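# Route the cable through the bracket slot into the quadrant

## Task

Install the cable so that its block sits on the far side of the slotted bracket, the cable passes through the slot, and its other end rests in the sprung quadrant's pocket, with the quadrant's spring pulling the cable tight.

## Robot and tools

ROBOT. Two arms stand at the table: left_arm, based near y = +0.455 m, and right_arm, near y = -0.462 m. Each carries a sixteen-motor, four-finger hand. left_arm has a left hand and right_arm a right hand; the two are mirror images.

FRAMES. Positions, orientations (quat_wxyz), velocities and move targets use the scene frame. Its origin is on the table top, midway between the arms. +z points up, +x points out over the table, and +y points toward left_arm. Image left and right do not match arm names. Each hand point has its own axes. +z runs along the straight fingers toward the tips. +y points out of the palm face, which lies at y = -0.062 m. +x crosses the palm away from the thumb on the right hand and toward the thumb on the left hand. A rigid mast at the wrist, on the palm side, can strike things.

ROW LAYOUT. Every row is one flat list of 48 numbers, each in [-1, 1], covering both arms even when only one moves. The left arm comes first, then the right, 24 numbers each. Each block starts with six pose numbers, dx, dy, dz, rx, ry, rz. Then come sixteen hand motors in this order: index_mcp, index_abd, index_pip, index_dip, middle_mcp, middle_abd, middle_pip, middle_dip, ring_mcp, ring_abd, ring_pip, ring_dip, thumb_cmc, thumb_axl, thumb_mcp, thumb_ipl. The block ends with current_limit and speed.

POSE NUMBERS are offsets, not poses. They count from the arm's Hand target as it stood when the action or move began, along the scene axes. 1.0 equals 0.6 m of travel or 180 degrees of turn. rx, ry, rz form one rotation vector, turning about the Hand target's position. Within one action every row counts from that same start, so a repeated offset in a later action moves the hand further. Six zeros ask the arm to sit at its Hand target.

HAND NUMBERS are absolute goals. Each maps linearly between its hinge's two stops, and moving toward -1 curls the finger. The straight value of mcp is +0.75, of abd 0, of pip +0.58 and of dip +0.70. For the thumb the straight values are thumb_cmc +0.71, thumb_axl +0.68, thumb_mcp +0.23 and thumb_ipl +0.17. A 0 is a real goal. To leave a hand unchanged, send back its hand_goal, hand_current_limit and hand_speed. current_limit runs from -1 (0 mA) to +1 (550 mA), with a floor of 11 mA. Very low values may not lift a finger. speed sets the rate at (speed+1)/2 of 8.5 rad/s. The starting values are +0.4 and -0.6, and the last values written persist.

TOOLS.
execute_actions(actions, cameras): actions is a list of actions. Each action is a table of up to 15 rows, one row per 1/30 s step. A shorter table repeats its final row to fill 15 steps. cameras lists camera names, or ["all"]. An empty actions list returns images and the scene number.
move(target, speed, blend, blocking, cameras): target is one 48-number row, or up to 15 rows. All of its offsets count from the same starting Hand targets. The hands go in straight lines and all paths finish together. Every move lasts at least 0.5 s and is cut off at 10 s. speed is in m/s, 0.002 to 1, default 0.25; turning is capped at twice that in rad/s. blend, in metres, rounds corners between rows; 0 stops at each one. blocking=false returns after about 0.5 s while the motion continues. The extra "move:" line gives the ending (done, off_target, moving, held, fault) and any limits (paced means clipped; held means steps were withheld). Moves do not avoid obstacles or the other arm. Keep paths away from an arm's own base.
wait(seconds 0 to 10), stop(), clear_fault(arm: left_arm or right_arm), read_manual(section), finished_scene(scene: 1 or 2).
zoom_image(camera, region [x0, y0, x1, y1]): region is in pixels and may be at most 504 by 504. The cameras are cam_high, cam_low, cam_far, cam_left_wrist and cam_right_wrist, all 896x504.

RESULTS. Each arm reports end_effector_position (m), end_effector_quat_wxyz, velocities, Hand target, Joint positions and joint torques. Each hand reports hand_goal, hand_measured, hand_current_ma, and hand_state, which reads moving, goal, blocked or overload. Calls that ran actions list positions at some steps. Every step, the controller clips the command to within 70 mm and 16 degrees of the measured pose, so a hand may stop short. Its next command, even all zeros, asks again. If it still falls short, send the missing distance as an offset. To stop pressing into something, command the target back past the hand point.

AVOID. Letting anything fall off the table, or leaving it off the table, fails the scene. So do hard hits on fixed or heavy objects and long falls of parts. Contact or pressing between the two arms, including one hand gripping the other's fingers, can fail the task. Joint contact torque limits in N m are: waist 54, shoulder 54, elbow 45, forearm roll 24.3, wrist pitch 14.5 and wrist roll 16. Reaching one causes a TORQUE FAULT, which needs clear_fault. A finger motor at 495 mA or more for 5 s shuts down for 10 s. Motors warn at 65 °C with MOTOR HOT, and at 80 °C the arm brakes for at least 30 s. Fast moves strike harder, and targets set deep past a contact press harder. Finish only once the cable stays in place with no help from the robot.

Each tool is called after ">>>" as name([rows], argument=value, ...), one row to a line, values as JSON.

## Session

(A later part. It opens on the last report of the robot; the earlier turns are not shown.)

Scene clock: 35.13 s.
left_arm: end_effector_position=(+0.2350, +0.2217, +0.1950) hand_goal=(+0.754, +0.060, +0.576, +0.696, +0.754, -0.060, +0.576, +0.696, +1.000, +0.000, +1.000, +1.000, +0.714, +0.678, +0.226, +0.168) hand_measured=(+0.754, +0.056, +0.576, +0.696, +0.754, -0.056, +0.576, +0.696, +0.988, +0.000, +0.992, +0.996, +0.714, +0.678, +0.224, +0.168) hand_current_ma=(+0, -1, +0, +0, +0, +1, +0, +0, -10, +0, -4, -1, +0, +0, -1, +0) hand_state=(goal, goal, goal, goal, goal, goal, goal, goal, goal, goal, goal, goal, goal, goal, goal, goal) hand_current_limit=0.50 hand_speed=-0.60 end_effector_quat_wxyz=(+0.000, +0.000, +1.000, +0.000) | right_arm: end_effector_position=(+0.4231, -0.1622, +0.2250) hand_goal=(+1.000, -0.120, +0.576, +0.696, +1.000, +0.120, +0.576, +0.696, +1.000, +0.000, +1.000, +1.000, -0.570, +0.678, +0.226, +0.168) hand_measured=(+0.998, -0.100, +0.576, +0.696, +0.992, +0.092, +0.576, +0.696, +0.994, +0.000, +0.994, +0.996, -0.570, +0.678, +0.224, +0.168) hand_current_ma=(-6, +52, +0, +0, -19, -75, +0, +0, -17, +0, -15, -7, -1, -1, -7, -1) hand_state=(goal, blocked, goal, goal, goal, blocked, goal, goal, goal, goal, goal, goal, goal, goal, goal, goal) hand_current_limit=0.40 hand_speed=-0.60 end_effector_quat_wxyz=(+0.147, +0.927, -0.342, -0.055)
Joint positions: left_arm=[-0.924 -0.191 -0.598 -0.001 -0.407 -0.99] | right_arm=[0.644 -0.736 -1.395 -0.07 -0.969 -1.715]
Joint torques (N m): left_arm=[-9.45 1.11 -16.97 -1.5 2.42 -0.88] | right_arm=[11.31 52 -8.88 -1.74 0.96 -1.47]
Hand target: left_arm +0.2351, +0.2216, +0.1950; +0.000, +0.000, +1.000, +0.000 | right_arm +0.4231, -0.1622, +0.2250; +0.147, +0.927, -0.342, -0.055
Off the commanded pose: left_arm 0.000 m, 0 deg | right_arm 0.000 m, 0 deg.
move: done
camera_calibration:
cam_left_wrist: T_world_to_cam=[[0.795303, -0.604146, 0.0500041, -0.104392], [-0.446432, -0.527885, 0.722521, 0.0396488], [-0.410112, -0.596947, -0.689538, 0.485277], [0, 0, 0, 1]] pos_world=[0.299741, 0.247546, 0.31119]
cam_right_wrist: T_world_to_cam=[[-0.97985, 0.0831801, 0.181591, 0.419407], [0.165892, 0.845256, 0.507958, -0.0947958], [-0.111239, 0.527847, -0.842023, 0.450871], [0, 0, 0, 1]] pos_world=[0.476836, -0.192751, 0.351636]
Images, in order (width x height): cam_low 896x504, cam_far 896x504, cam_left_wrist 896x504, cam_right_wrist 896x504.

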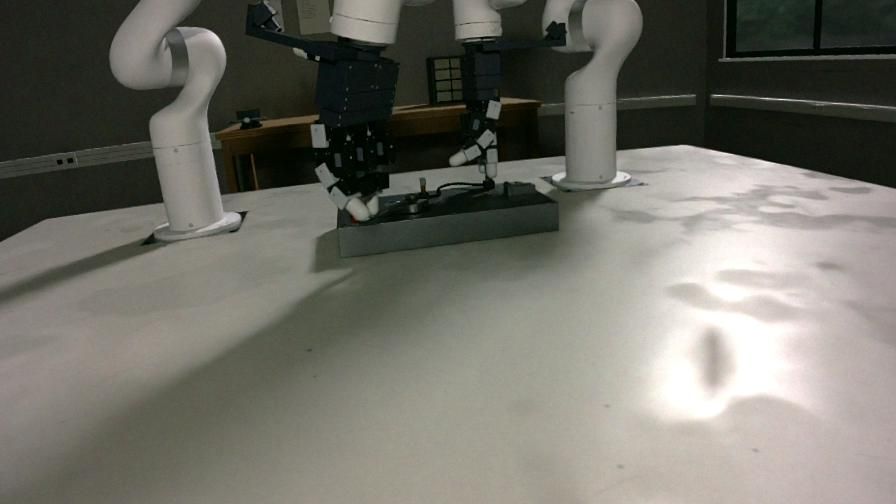

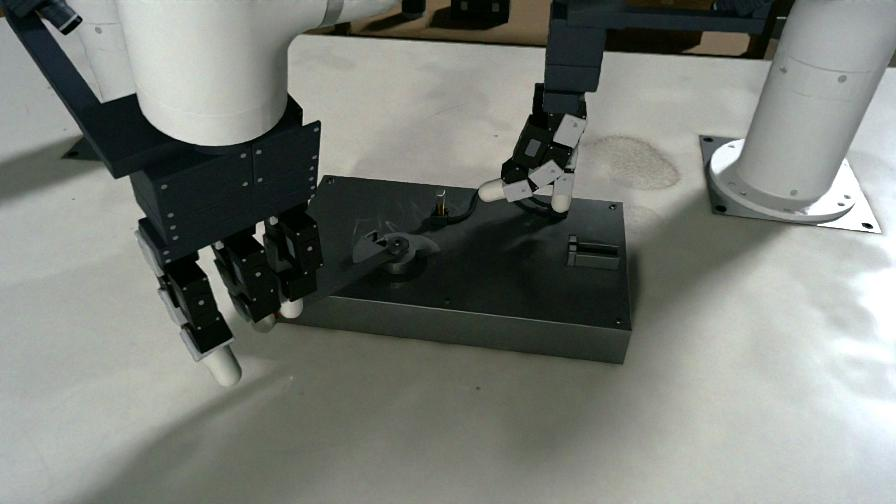

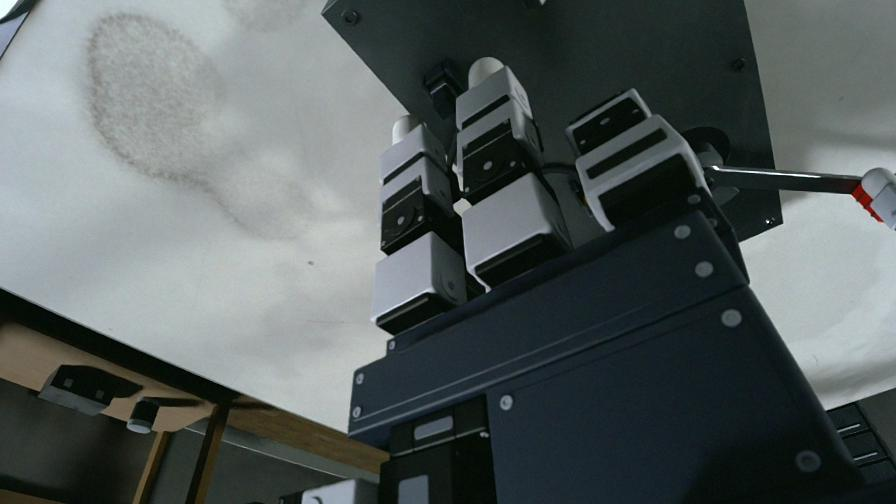

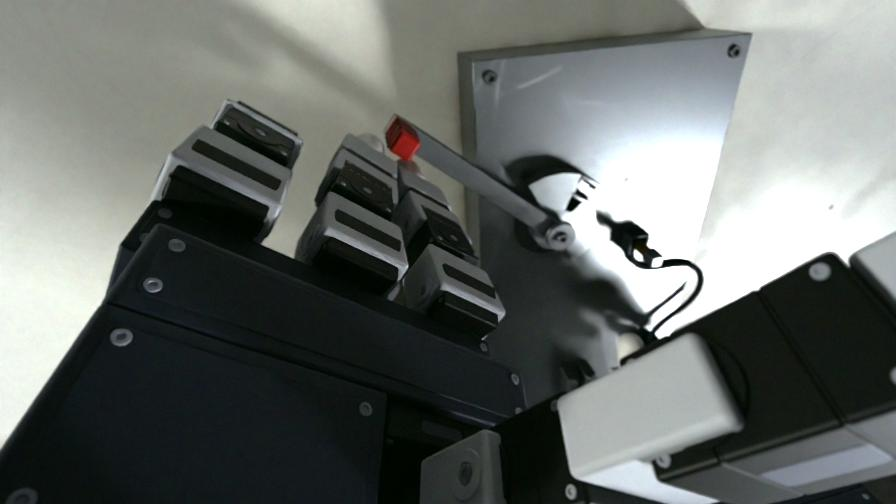

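>>> move(target=[0,0,0,0,0,0, 0.754,-0.36,0.576,0.696,0.754,0.36,0.576,0.696,1,0,1,1,0.714,0.678,0.226,0.168,0.55,-0.85, -0.0132,-0.015,0,0,0,0, 1,-0.12,0.576,0.696,1,0.12,0.576,0.696,1,0,1,1,-0.571,0.678,0.226,0.168,0.4,-0.6], speed=0.03, cameras=["cam_far","cam_low","cam_left_wrist","cam_right_wrist"])

>>> zoom_image(camera="cam_left_wrist", region=[360, 0, 520, 140])

>>> zoom_image(camera="cam_far", region=[520, 150, 600, 230])

Scene clock: 37.07 s.
left_arm: end_effector_position=(+0.2351, +0.2216, +0.1950) hand_goal=(+0.754, -0.360, +0.576, +0.696, +0.754, +0.360, +0.576, +0.696, +1.000, +0.000, +1.000, +1.000, +0.714, +0.678, +0.226, +0.168) hand_measured=(+0.754, -0.086, +0.576, +0.696, +0.752, +0.090, +0.576, +0.696, +0.988, +0.000, +0.992, +0.996, +0.714, +0.678, +0.224, +0.168) hand_current_ma=(+0, +426, +0, +0, +0, -426, +0, +0, -10, +0, -4, -1, +0, +0, -1, +0) hand_state=(goal, blocked, goal, goal, goal, blocked, goal, goal, goal, goal, goal, goal, goal, goal, goal, goal) hand_current_limit=0.55 hand_speed=-0.85 end_effector_quat_wxyz=(+0.000, +0.000, +1.000, +0.000) | right_arm: end_effector_position=(+0.4152, -0.1712, +0.2250) hand_goal=(+1.000, -0.120, +0.576, +0.696, +1.000, +0.120, +0.576, +0.696, +1.000, +0.000, +1.000, +1.000, -0.570, +0.678, +0.226, +0.168) hand_measured=(+1.000, -0.100, +0.592, +0.702, +1.000, +0.090, +0.596, +0.704, +0.994, +0.000, +0.994, +0.996, -0.570, +0.678, +0.224, +0.168) hand_current_ma=(+0, +52, +42, +14, +0, -81, +61, +23, -17, +0, -15, -7, -1, -1, -7, -1) hand_state=(goal, blocked, goal, goal, goal, blocked, blocked, goal, goal, goal, goal, goal, goal, goal, goal, goal) hand_current_limit=0.40 hand_speed=-0.60 end_effector_quat_wxyz=(+0.147, +0.927, -0.342, -0.055)
Joint positions: left_arm=[-0.924 -0.191 -0.598 -0.001 -0.407 -0.99] | right_arm=[0.641 -0.711 -1.352 -0.072 -0.951 -1.716]
Joint torques (N m): left_arm=[-10.39 3.36 -16.72 1.89 2.24 -0.97] | right_arm=[-11.08 47.39 -6.66 -1.57 0.22 -1.48]
Hand target: left_arm +0.2351, +0.2216, +0.1950; +0.000, +0.000, +1.000, +0.000 | right_arm +0.4151, -0.1712, +0.2250; +0.147, +0.927, -0.342, -0.055
Off the commanded pose: left_arm 0.000 m, 0 deg | right_arm 0.000 m, 0 deg.
move: done
camera_calibration:
cam_left_wrist: T_world_to_cam=[[0.795273, -0.604173, 0.0501602, -0.104486], [-0.446561, -0.527826, 0.722484, 0.0396321], [-0.410029, -0.596972, -0.689566, 0.485207], [0, 0, 0, 1]] pos_world=[0.299742, 0.247446, 0.31119]
cam_right_wrist: T_world_to_cam=[[-0.979853, 0.0831637, 0.181581, 0.412408], [0.165873, 0.845258, 0.507962, -0.0859545], [-0.111239, 0.527848, -0.842023, 0.45469], [0, 0, 0, 1]] pos_world=[0.468936, -0.201651, 0.351636]
Images, in order (width x height): cam_low 896x504, cam_far 896x504, cam_left_wrist 896x504, cam_right_wrist 896x504.

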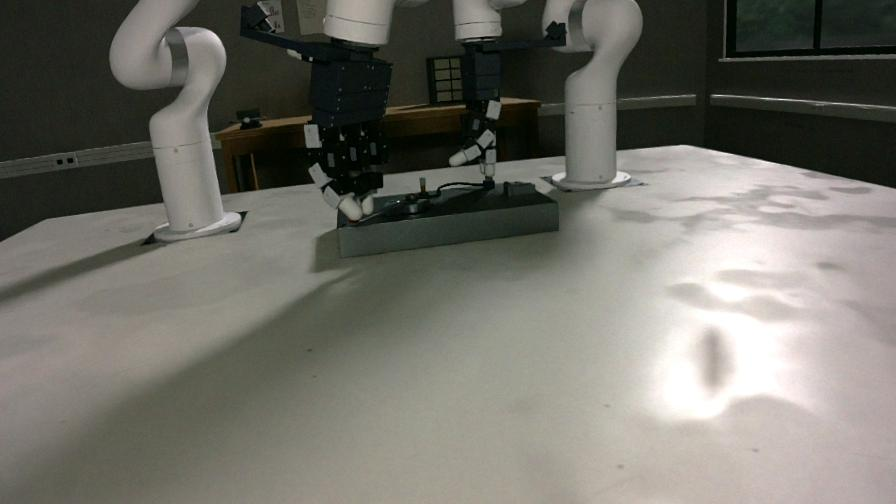

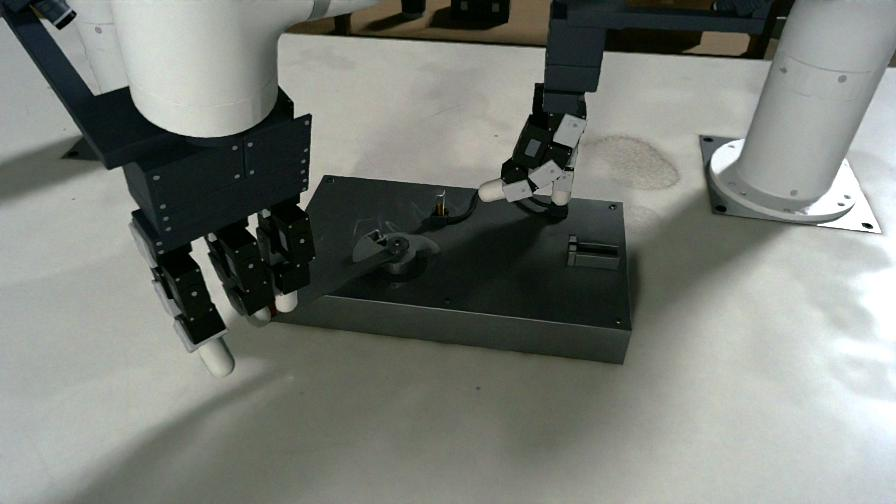

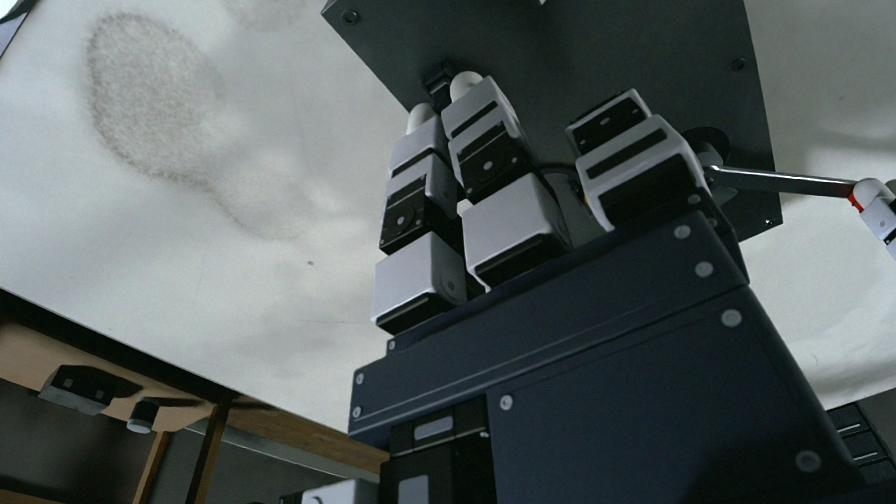

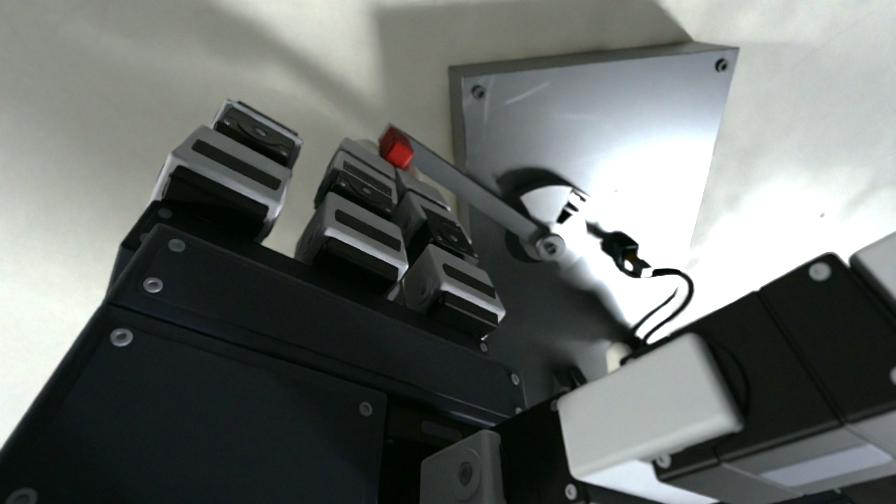

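Scaled by 3.150 from the camera's 896x504 image, which has a finer 1280x720 frame.

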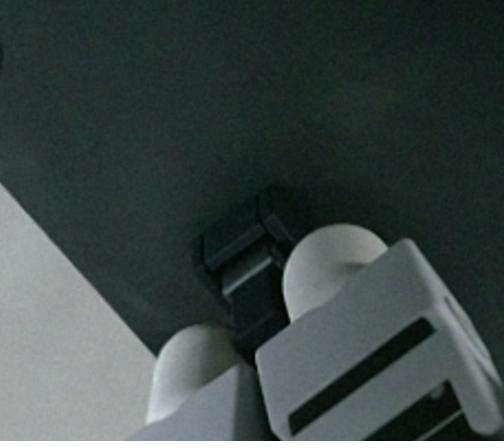

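Scaled by 6.300 from the camera's 896x504 image, which has a finer 1280x720 frame.

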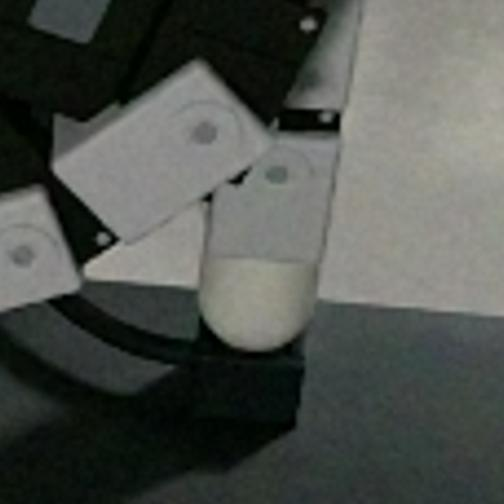

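>>> move([
  [0,0,0.0667,0,0,0, 0.754,-0.36,0.576,0.696,0.754,0.36,0.576,0.696,1,0,1,1,0.714,0.678,0.226,0.168,0.55,-0.85, -0.0443,-0.0158,0,0,0,-0.0556, 1,-0.12,0.576,0.696,1,0.12,0.576,0.696,1,0,1,1,-0.571,0.678,0.226,0.168,0.5,-0.6],
  [0.0666,0.0267,0.0667,0,0,0, 0.754,-0.36,0.576,0.696,0.754,0.36,0.576,0.696,1,0,1,1,0.714,0.678,0.226,0.168,0.55,-0.85, -0.091,-0.0237,0,0,0,-0.1111, 1,-0.12,0.576,0.696,1,0.12,0.576,0.696,1,0,1,1,-0.571,0.678,0.226,0.168,0.5,-0.6],
  [0.1332,0.0533,0.0667,0,0,0, 0.754,-0.36,0.576,0.696,0.754,0.36,0.576,0.696,1,0,1,1,0.714,0.678,0.226,0.168,0.55,-0.85, -0.1383,-0.0232,0,0,0,-0.1667, 1,-0.12,0.576,0.696,1,0.12,0.576,0.696,1,0,1,1,-0.571,0.678,0.226,0.168,0.5,-0.6],
], speed=0.05, blend=0.01, cameras=["cam_far","cam_low","cam_left_wrist","cam_right_wrist"])

>>> zoom_image(camera="cam_left_wrist", region=[360, 0, 560, 150])

>>> zoom_image(camera="cam_far", region=[530, 140, 650, 290])

>>> zoom_image(camera="cam_low", region=[470, 130, 560, 220])

Scene clock: 44.97 s.
left_arm: end_effector_position=(+0.3150, +0.2536, +0.2351) hand_goal=(+0.754, -0.360, +0.576, +0.696, +0.754, +0.360, +0.576, +0.696, +1.000, +0.000, +1.000, +1.000, +0.714, +0.678, +0.226, +0.168) hand_measured=(+0.754, -0.086, +0.576, +0.696, +0.754, +0.090, +0.576, +0.696, +0.988, +0.000, +0.992, +0.996, +0.714, +0.678, +0.224, +0.168) hand_current_ma=(+0, +426, +0, +0, +0, -426, +0, +0, -10, +0, -4, -1, +0, +0, -1, +0) hand_state=(goal, blocked, goal, goal, goal, blocked, goal, goal, goal, goal, goal, goal, goal, goal, goal, goal) hand_current_limit=0.55 hand_speed=-0.85 end_effector_quat_wxyz=(+0.000, +0.000, +1.000, +0.000) | right_arm: end_effector_position=(+0.3322, -0.1851, +0.2250) hand_goal=(+1.000, -0.120, +0.576, +0.696, +1.000, +0.120, +0.576, +0.696, +1.000, +0.000, +1.000, +1.000, -0.570, +0.678, +0.226, +0.168) hand_measured=(+1.000, -0.084, +0.598, +0.704, +1.000, +0.096, +0.598, +0.706, +0.994, +0.000, +0.994, +0.996, -0.570, +0.678, +0.224, +0.168) hand_current_ma=(+0, +98, +68, +20, +0, -65, +64, +27, -17, +0, -15, -7, -1, -1, -7, -1) hand_state=(goal, blocked, blocked, goal, goal, blocked, blocked, goal, goal, goal, goal, goal, goal, goal, goal, goal) hand_current_limit=0.50 hand_speed=-0.60 end_effector_quat_wxyz=(+0.127, +0.806, -0.570, -0.091)
Joint positions: left_arm=[-0.715 -0.163 -0.687 0 -0.524 -0.781] | right_arm=[0.575 -0.527 -1.053 0.11 -0.833 -1.396]
Joint torques (N m): left_arm=[9.43 1.35 -17.56 -1.79 -2.57 0.66] | right_arm=[-11.92 42.52 -5.27 1.77 0.04 1.54]
Hand target: left_arm +0.3150, +0.2536, +0.2351; +0.000, +0.000, +1.000, +0.000 | right_arm +0.3322, -0.1851, +0.2250; +0.127, +0.806, -0.570, -0.091
Off the commanded pose: left_arm 0.000 m, 0 deg | right_arm 0.000 m, 0 deg.
move: done
camera_calibration:
cam_left_wrist: T_world_to_cam=[[0.795236, -0.604217, 0.050215, -0.150754], [-0.446654, -0.527821, 0.72243, 0.0633035], [-0.41, -0.596931, -0.689618, 0.56459], [0, 0, 0, 1]] pos_world=[0.379642, 0.279346, 0.351189]
cam_right_wrist: T_world_to_cam=[[-0.807095, 0.561805, 0.181586, 0.363492], [0.566168, 0.649184, 0.507951, -0.229633], [0.167487, 0.512773, -0.842029, 0.357468], [0, 0, 0, 1]] pos_world=[0.363512, -0.238437, 0.351636]
Images, in order (width x height): cam_low 896x504, cam_far 896x504, cam_left_wrist 896x504, cam_right_wrist 896x504.

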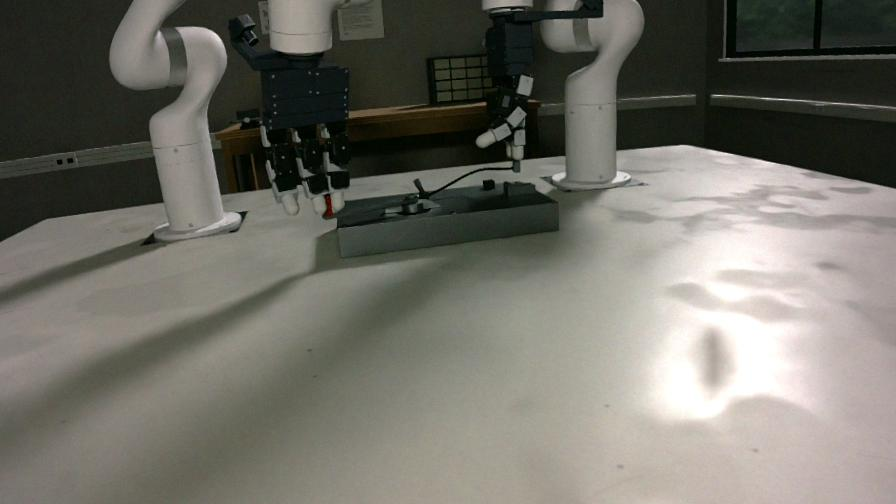

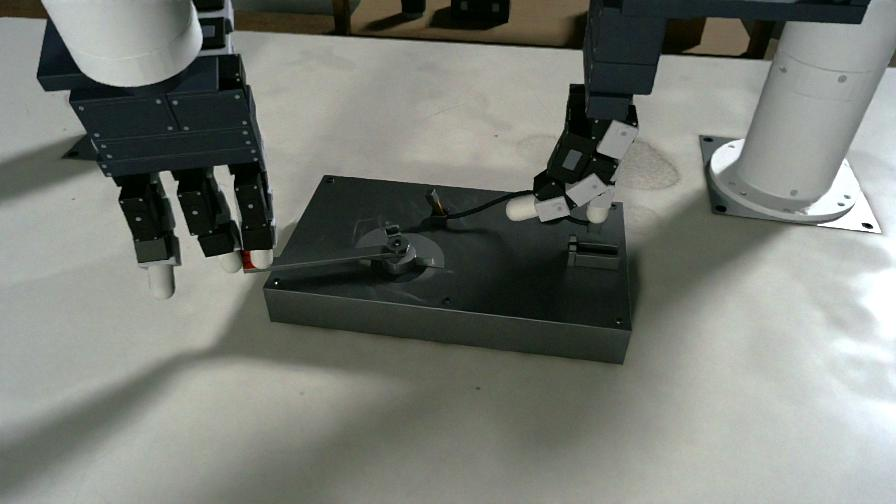

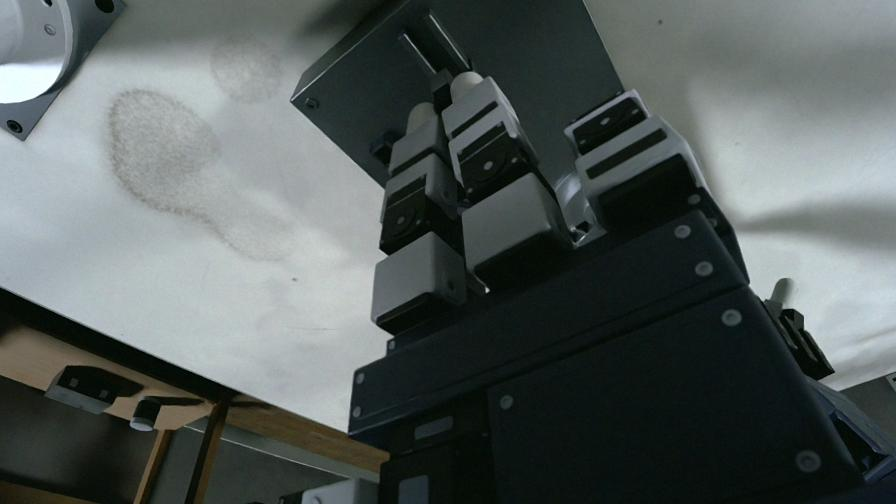

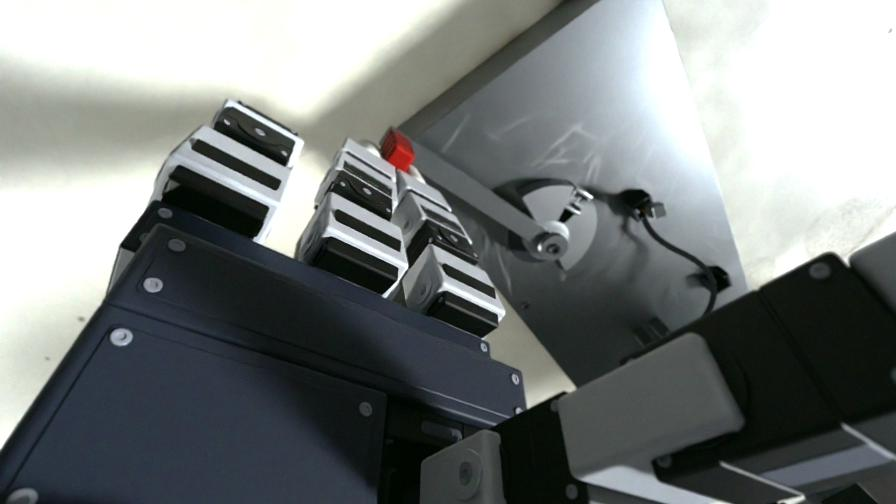

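Scaled by 2.520 from the camera's 896x504 image, which has a finer 1280x720 frame.

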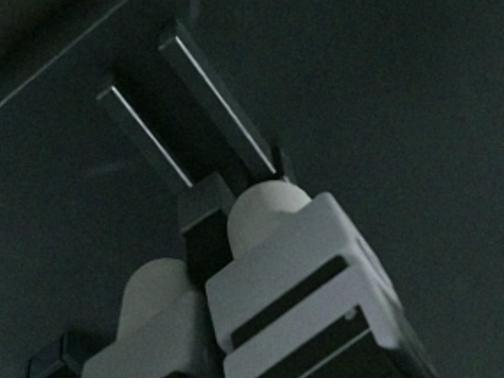

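Scaled by 3.360 from the camera's 896x504 image, which has a finer 1280x720 frame.

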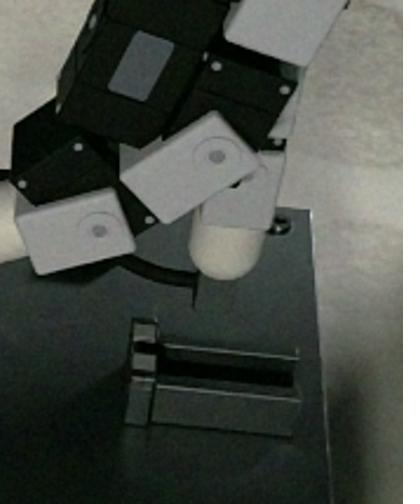

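Scaled by 5.600 from the camera's 896x504 image, which has a finer 1280x720 frame.

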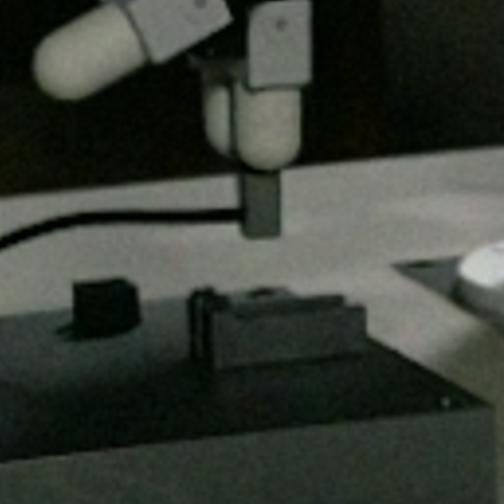

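>>> zoom_image(camera="cam_far", region=[560, 200, 640, 280])

>>> zoom_image(camera="cam_left_wrist", region=[390, 0, 490, 110])

Scaled by 6.300 from the camera's 896x504 image, which has a finer 1280x720 frame.

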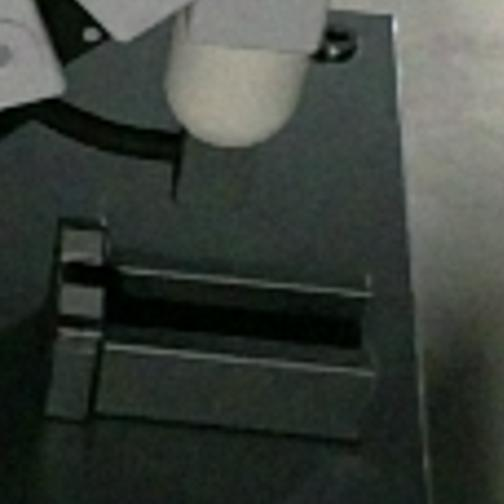

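Scaled by 4.582 from the camera's 896x504 image, which has a finer 1280x720 frame.

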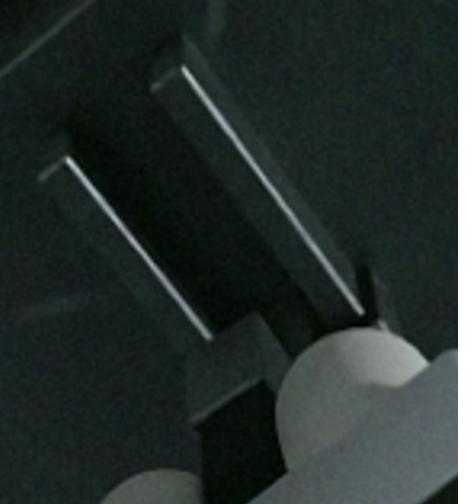

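>>> move([
  [0,-0.0067,0,0,0,0, 0.754,-0.36,0.576,0.696,0.754,0.36,0.576,0.696,1,0,1,1,0.714,0.678,0.226,0.168,0.55,-0.85, -0.0467,0.0083,0,0,0,-0.0556, 1,-0.12,0.576,0.696,1,0.12,0.576,0.696,1,0,1,1,-0.571,0.678,0.226,0.168,0.5,-0.6],
  [0,-0.0067,-0.0417,0,0,0, 0.754,-0.36,0.576,0.696,0.754,0.36,0.576,0.696,1,0,1,1,0.714,0.678,0.226,0.168,0.55,-0.85, -0.091,0.025,0,0,0,-0.1111, 1,-0.12,0.576,0.696,1,0.12,0.576,0.696,1,0,1,1,-0.571,0.678,0.226,0.168,0.5,-0.6],
], speed=0.04, blend=0.002, cameras=["cam_far","cam_low","cam_left_wrist","cam_right_wrist"])

>>> zoom_image(camera="cam_far", region=[560, 200, 640, 280])

>>> zoom_image(camera="cam_left_wrist", region=[390, 0, 490, 110])

>>> zoom_image(camera="cam_low", region=[470, 130, 560, 220])

Scene clock: 56.87 s.
left_arm: end_effector_position=(+0.3150, +0.2495, +0.2101) hand_goal=(+0.754, -0.360, +0.576, +0.696, +0.754, +0.360, +0.576, +0.696, +1.000, +0.000, +1.000, +1.000, +0.714, +0.678, +0.226, +0.168) hand_measured=(+0.752, -0.086, +0.576, +0.696, +0.756, +0.090, +0.576, +0.696, +0.988, +0.000, +0.992, +0.996, +0.714, +0.678, +0.224, +0.168) hand_current_ma=(+0, +426, +0, +0, +1, -426, +0, +0, -10, +0, -4, -1, +0, +0, -1, +0) hand_state=(goal, blocked, goal, goal, goal, blocked, goal, goal, goal, goal, goal, goal, goal, goal, goal, goal) hand_current_limit=0.55 hand_speed=-0.85 end_effector_quat_wxyz=(+0.000, +0.000, +1.000, +0.000) | right_arm: end_effector_position=(+0.2776, -0.1701, +0.2250) hand_goal=(+1.000, -0.120, +0.576, +0.696, +1.000, +0.120, +0.576, +0.696, +1.000, +0.000, +1.000, +1.000, -0.570, +0.678, +0.226, +0.168) hand_measured=(+1.000, -0.076, +0.606, +0.706, +1.000, +0.094, +0.598, +0.706, +0.994, +0.000, +0.994, +0.996, -0.570, +0.678, +0.224, +0.168) hand_current_ma=(+0, +126, +92, +27, +0, -66, +64, +27, -17, +0, -15, -7, -1, -1, -7, -1) hand_state=(goal, blocked, blocked, goal, goal, blocked, blocked, goal, goal, goal, goal, goal, goal, goal, goal, goal) hand_current_limit=0.50 hand_speed=-0.60 end_effector_quat_wxyz=(+0.110, +0.695, -0.702, -0.112)
Joint positions: left_arm=[-0.722 -0.22 -0.682 -0.001 -0.462 -0.788] | right_arm=[0.574 -0.398 -0.857 0.268 -0.736 -1.185]
Joint torques (N m): left_arm=[-10.62 3.15 -7.1 -2.53 2.52 0.47] | right_arm=[12.02 38.24 -5.53 1.41 0.15 1.72]
Hand target: left_arm +0.3150, +0.2495, +0.2100; +0.000, +0.000, +1.000, +0.000 | right_arm +0.2776, -0.1701, +0.2250; +0.110, +0.695, -0.702, -0.112
Off the commanded pose: left_arm 0.000 m, 0 deg | right_arm 0.000 m, 0 deg.
move: done
camera_calibration:
cam_left_wrist: T_world_to_cam=[[0.795298, -0.604136, 0.0502018, -0.151958], [-0.446539, -0.527795, 0.72252, 0.0791725], [-0.410004, -0.597036, -0.689525, 0.544962], [0, 0, 0, 1]] pos_world=[0.379642, 0.275346, 0.32619]
cam_right_wrist: T_world_to_cam=[[-0.566327, 0.803928, 0.181588, 0.285318], [0.754046, 0.416464, 0.507909, -0.300122], [0.332698, 0.424568, -0.842053, 0.298095], [0, 0, 0, 1]] pos_world=[0.288714, -0.230947, 0.351636]
Images, in order (width x height): cam_low 896x504, cam_far 896x504, cam_left_wrist 896x504, cam_right_wrist 896x504.

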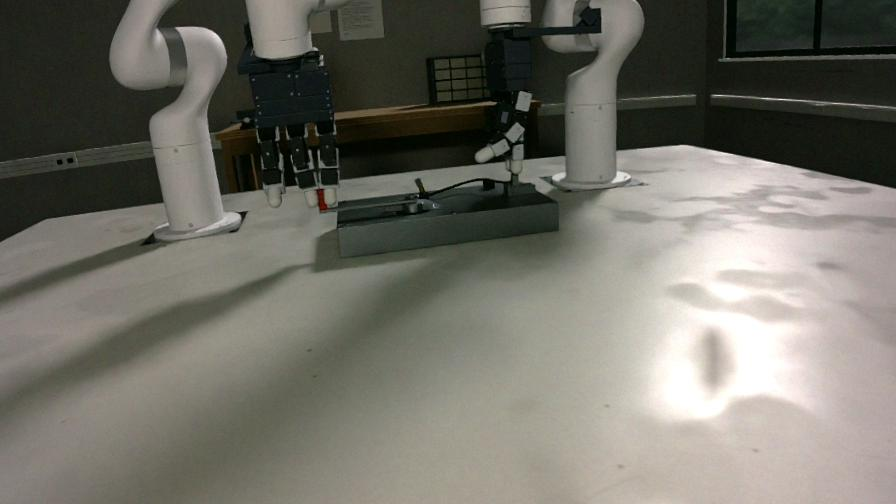

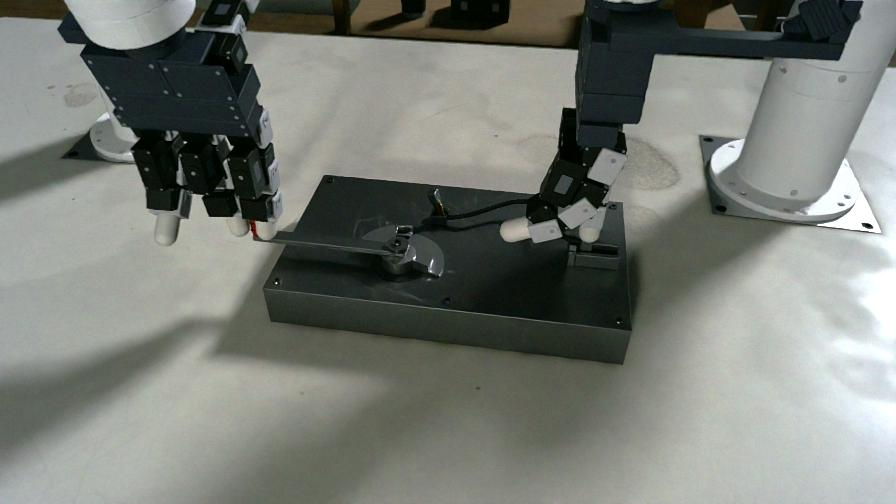

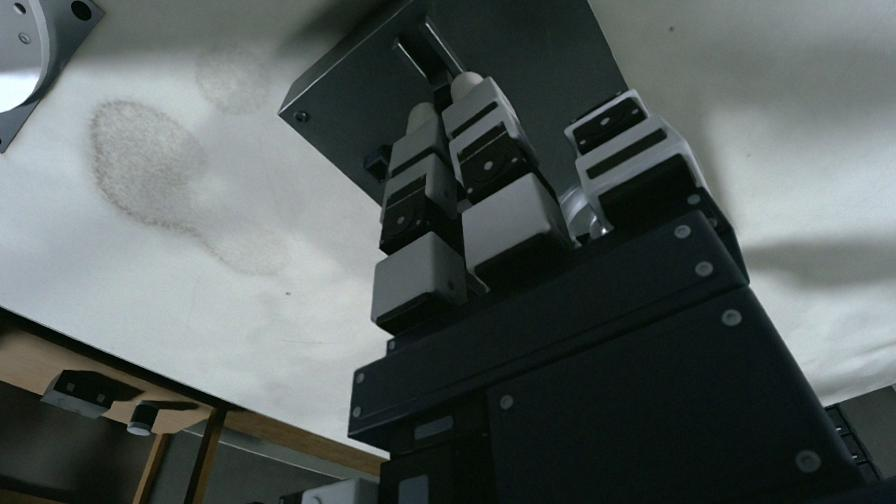

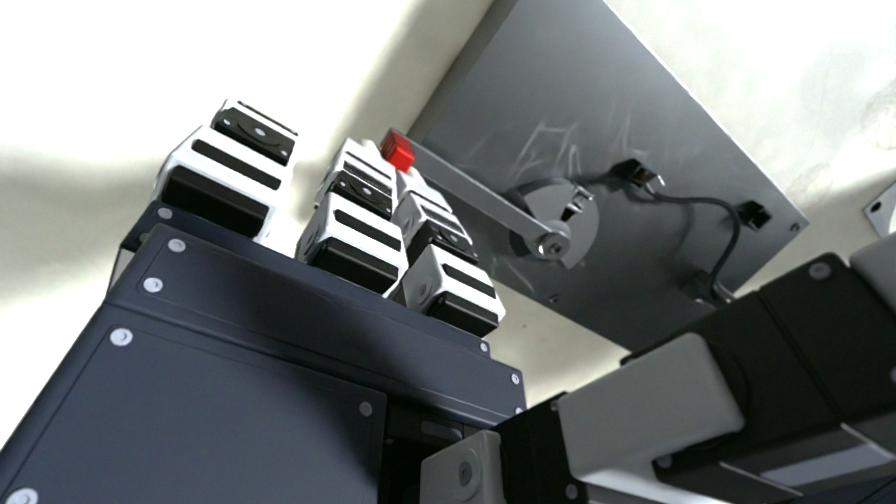

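Scaled by 6.300 from the camera's 896x504 image, which has a finer 1280x720 frame.

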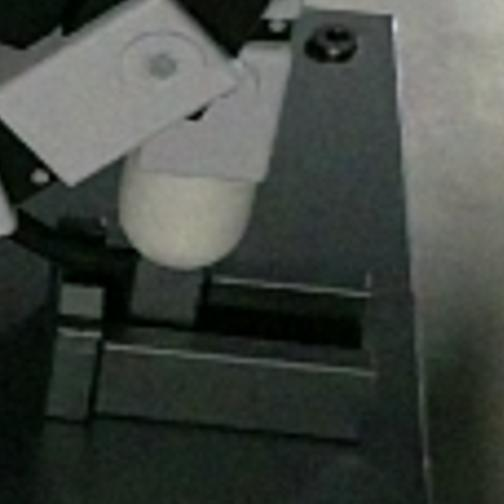

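Scaled by 4.582 from the camera's 896x504 image, which has a finer 1280x720 frame.

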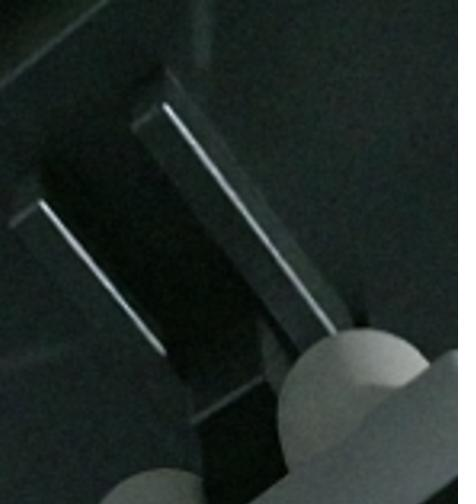

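Scaled by 5.600 from the camera's 896x504 image, which has a finer 1280x720 frame.

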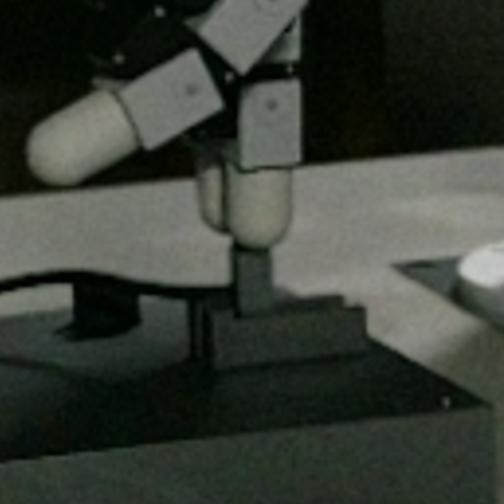

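>>> move(target=[0,0,-0.0167,0,0,0, 0.754,-0.36,0.576,0.696,0.754,0.36,0.576,0.696,1,0,1,1,0.714,0.678,0.226,0.168,0.55,-0.85, -0.033,0.0185,0,0,0,-0.0444, 1,-0.12,0.576,0.696,1,0.12,0.576,0.696,1,0,1,1,-0.571,0.678,0.226,0.168,0.5,-0.6], speed=0.03, cameras=["cam_far","cam_low","cam_left_wrist","cam_right_wrist"])

>>> zoom_image(camera="cam_far", region=[560, 200, 640, 280])

>>> zoom_image(camera="cam_left_wrist", region=[390, 0, 490, 110])

>>> zoom_image(camera="cam_low", region=[470, 130, 560, 220])

>>> zoom_image(camera="cam_right_wrist", region=[540, 130, 780, 310])

Scene clock: 61.87 s.
left_arm: end_effector_position=(+0.3150, +0.2495, +0.2000) hand_goal=(+0.754, -0.360, +0.576, +0.696, +0.754, +0.360, +0.576, +0.696, +1.000, +0.000, +1.000, +1.000, +0.714, +0.678, +0.226, +0.168) hand_measured=(+0.754, -0.086, +0.576, +0.696, +0.756, +0.090, +0.576, +0.696, +0.988, +0.000, +0.992, +0.996, +0.714, +0.678, +0.224, +0.168) hand_current_ma=(+0, +426, +0, +0, +1, -426, +0, +0, -10, +0, -4, -1, +0, +0, -1, +0) hand_state=(goal, blocked, goal, goal, goal, blocked, goal, goal, goal, goal, goal, goal, goal, goal, goal, goal) hand_current_limit=0.55 hand_speed=-0.85 end_effector_quat_wxyz=(+0.000, +0.000, +1.000, +0.000) | right_arm: end_effector_position=(+0.2578, -0.1590, +0.2250) hand_goal=(+1.000, -0.120, +0.576, +0.696, +1.000, +0.120, +0.576, +0.696, +1.000, +0.000, +1.000, +1.000, -0.570, +0.678, +0.226, +0.168) hand_measured=(+1.000, -0.074, +0.608, +0.706, +1.000, +0.094, +0.598, +0.706, +0.994, +0.000, +0.994, +0.996, -0.570, +0.678, +0.224, +0.168) hand_current_ma=(+0, +134, +100, +28, +0, -66, +64, +27, -17, +0, -15, -7, -1, -1, -7, -1) hand_state=(goal, blocked, blocked, goal, goal, blocked, blocked, goal, goal, goal, goal, goal, goal, goal, goal, goal) hand_current_limit=0.50 hand_speed=-0.60 end_effector_quat_wxyz=(-0.102, -0.645, +0.748, +0.119)
Joint positions: left_arm=[-0.722 -0.241 -0.677 -0.001 -0.436 -0.787] | right_arm=[0.588 -0.347 -0.784 0.342 -0.695 -1.099]
Joint torques (N m): left_arm=[-11.7 3.61 -6.57 -3.29 2.27 0.43] | right_arm=[12.46 34.53 -4.58 1.42 -0.23 1.52]
Hand target: left_arm +0.3150, +0.2495, +0.2000; +0.000, +0.000, +1.000, +0.000 | right_arm +0.2578, -0.1590, +0.2250; -0.102, -0.645, +0.748, +0.119
Off the commanded pose: left_arm 0.000 m, 0 deg | right_arm 0.000 m, 0 deg.
move: done
camera_calibration:
cam_left_wrist: T_world_to_cam=[[0.795273, -0.604173, 0.0501602, -0.151423], [-0.446561, -0.527826, 0.722484, 0.0864262], [-0.410029, -0.596972, -0.689566, 0.538072], [0, 0, 0, 1]] pos_world=[0.379642, 0.275346, 0.31619]
cam_right_wrist: T_world_to_cam=[[-0.449008, 0.874884, 0.181579, 0.246253], [0.804599, 0.307503, 0.507999, -0.320274], [0.388604, 0.374193, -0.842002, 0.277496], [0, 0, 0, 1]] pos_world=[0.260426, -0.220794, 0.351636]
Images, in order (width x height): cam_low 896x504, cam_far 896x504, cam_left_wrist 896x504, cam_right_wrist 896x504.

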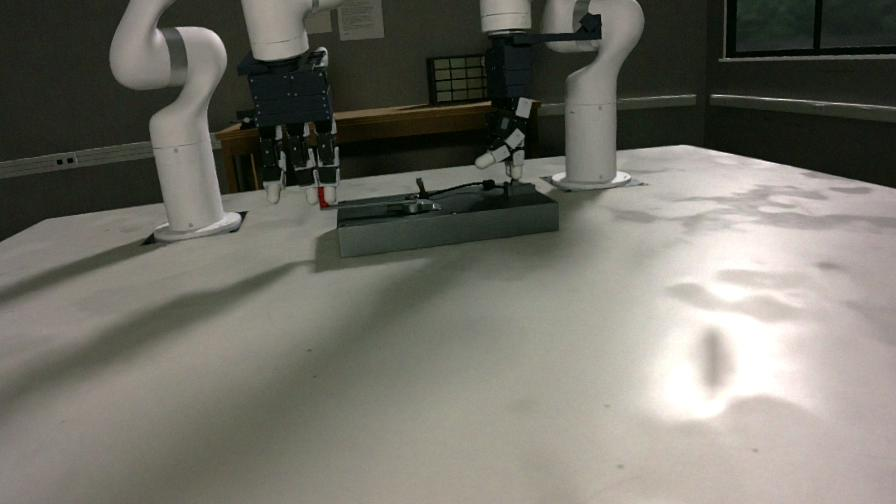

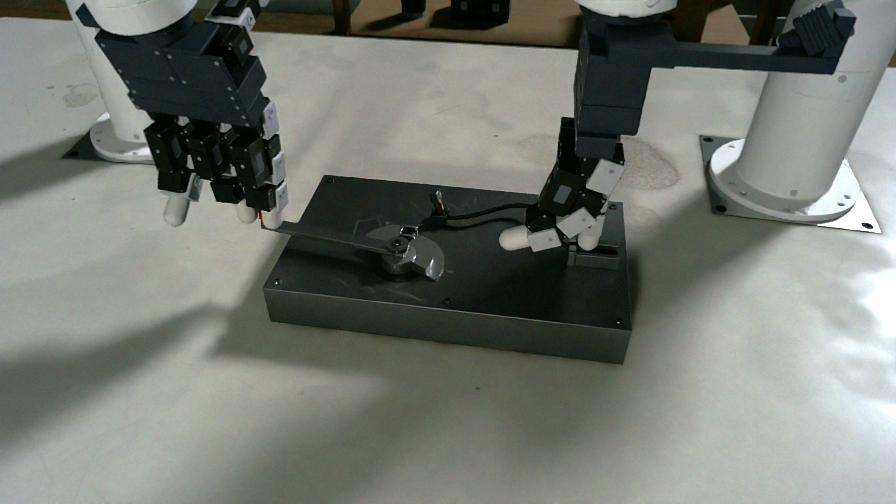

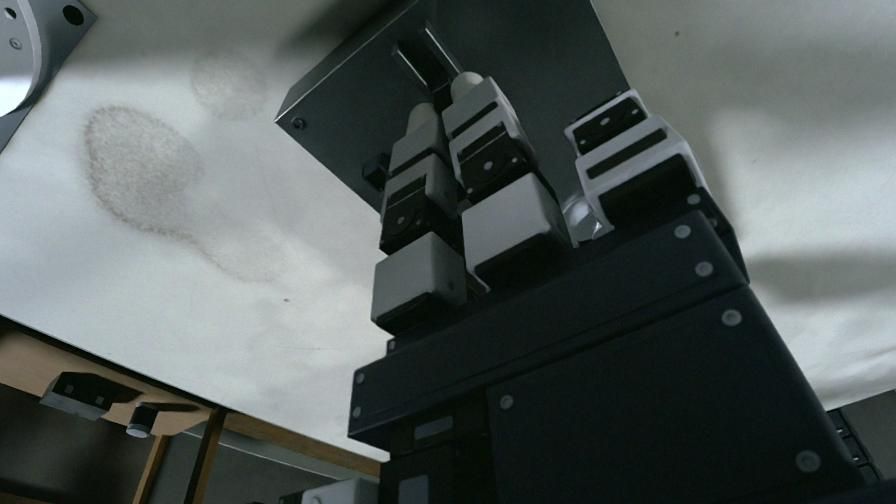

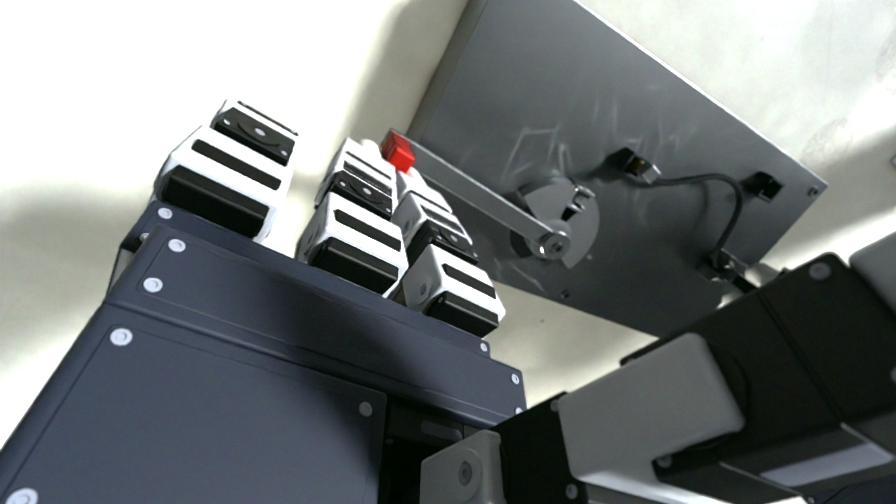

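Scaled by 6.300 from the camera's 896x504 image, which has a finer 1280x720 frame.

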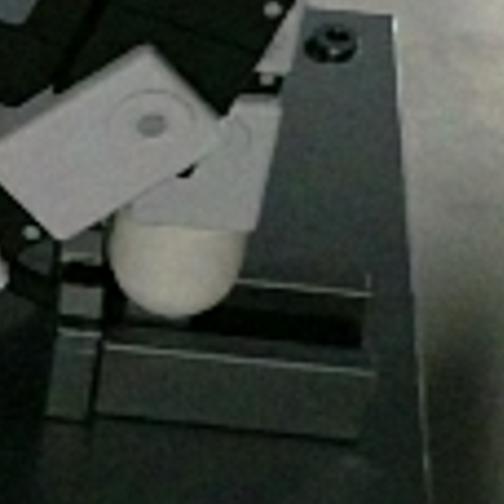

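Scaled by 4.582 from the camera's 896x504 image, which has a finer 1280x720 frame.

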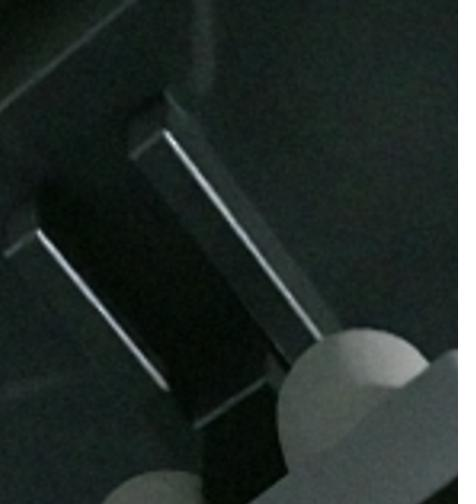

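Scaled by 5.600 from the camera's 896x504 image, which has a finer 1280x720 frame.

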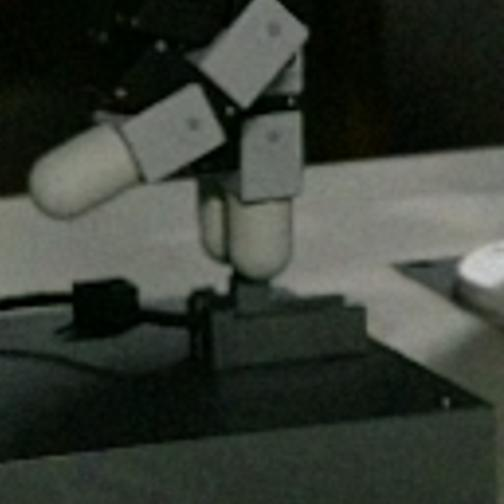

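Scaled by 2.100 from the camera's 896x504 image, which has a finer 1280x720 frame.

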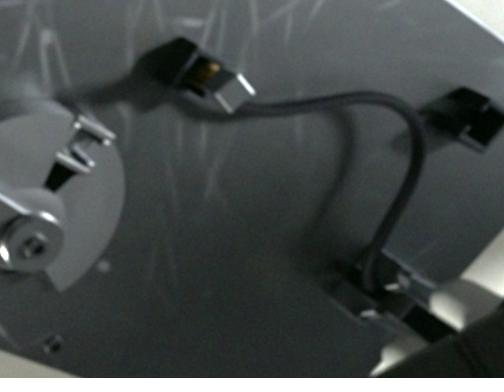

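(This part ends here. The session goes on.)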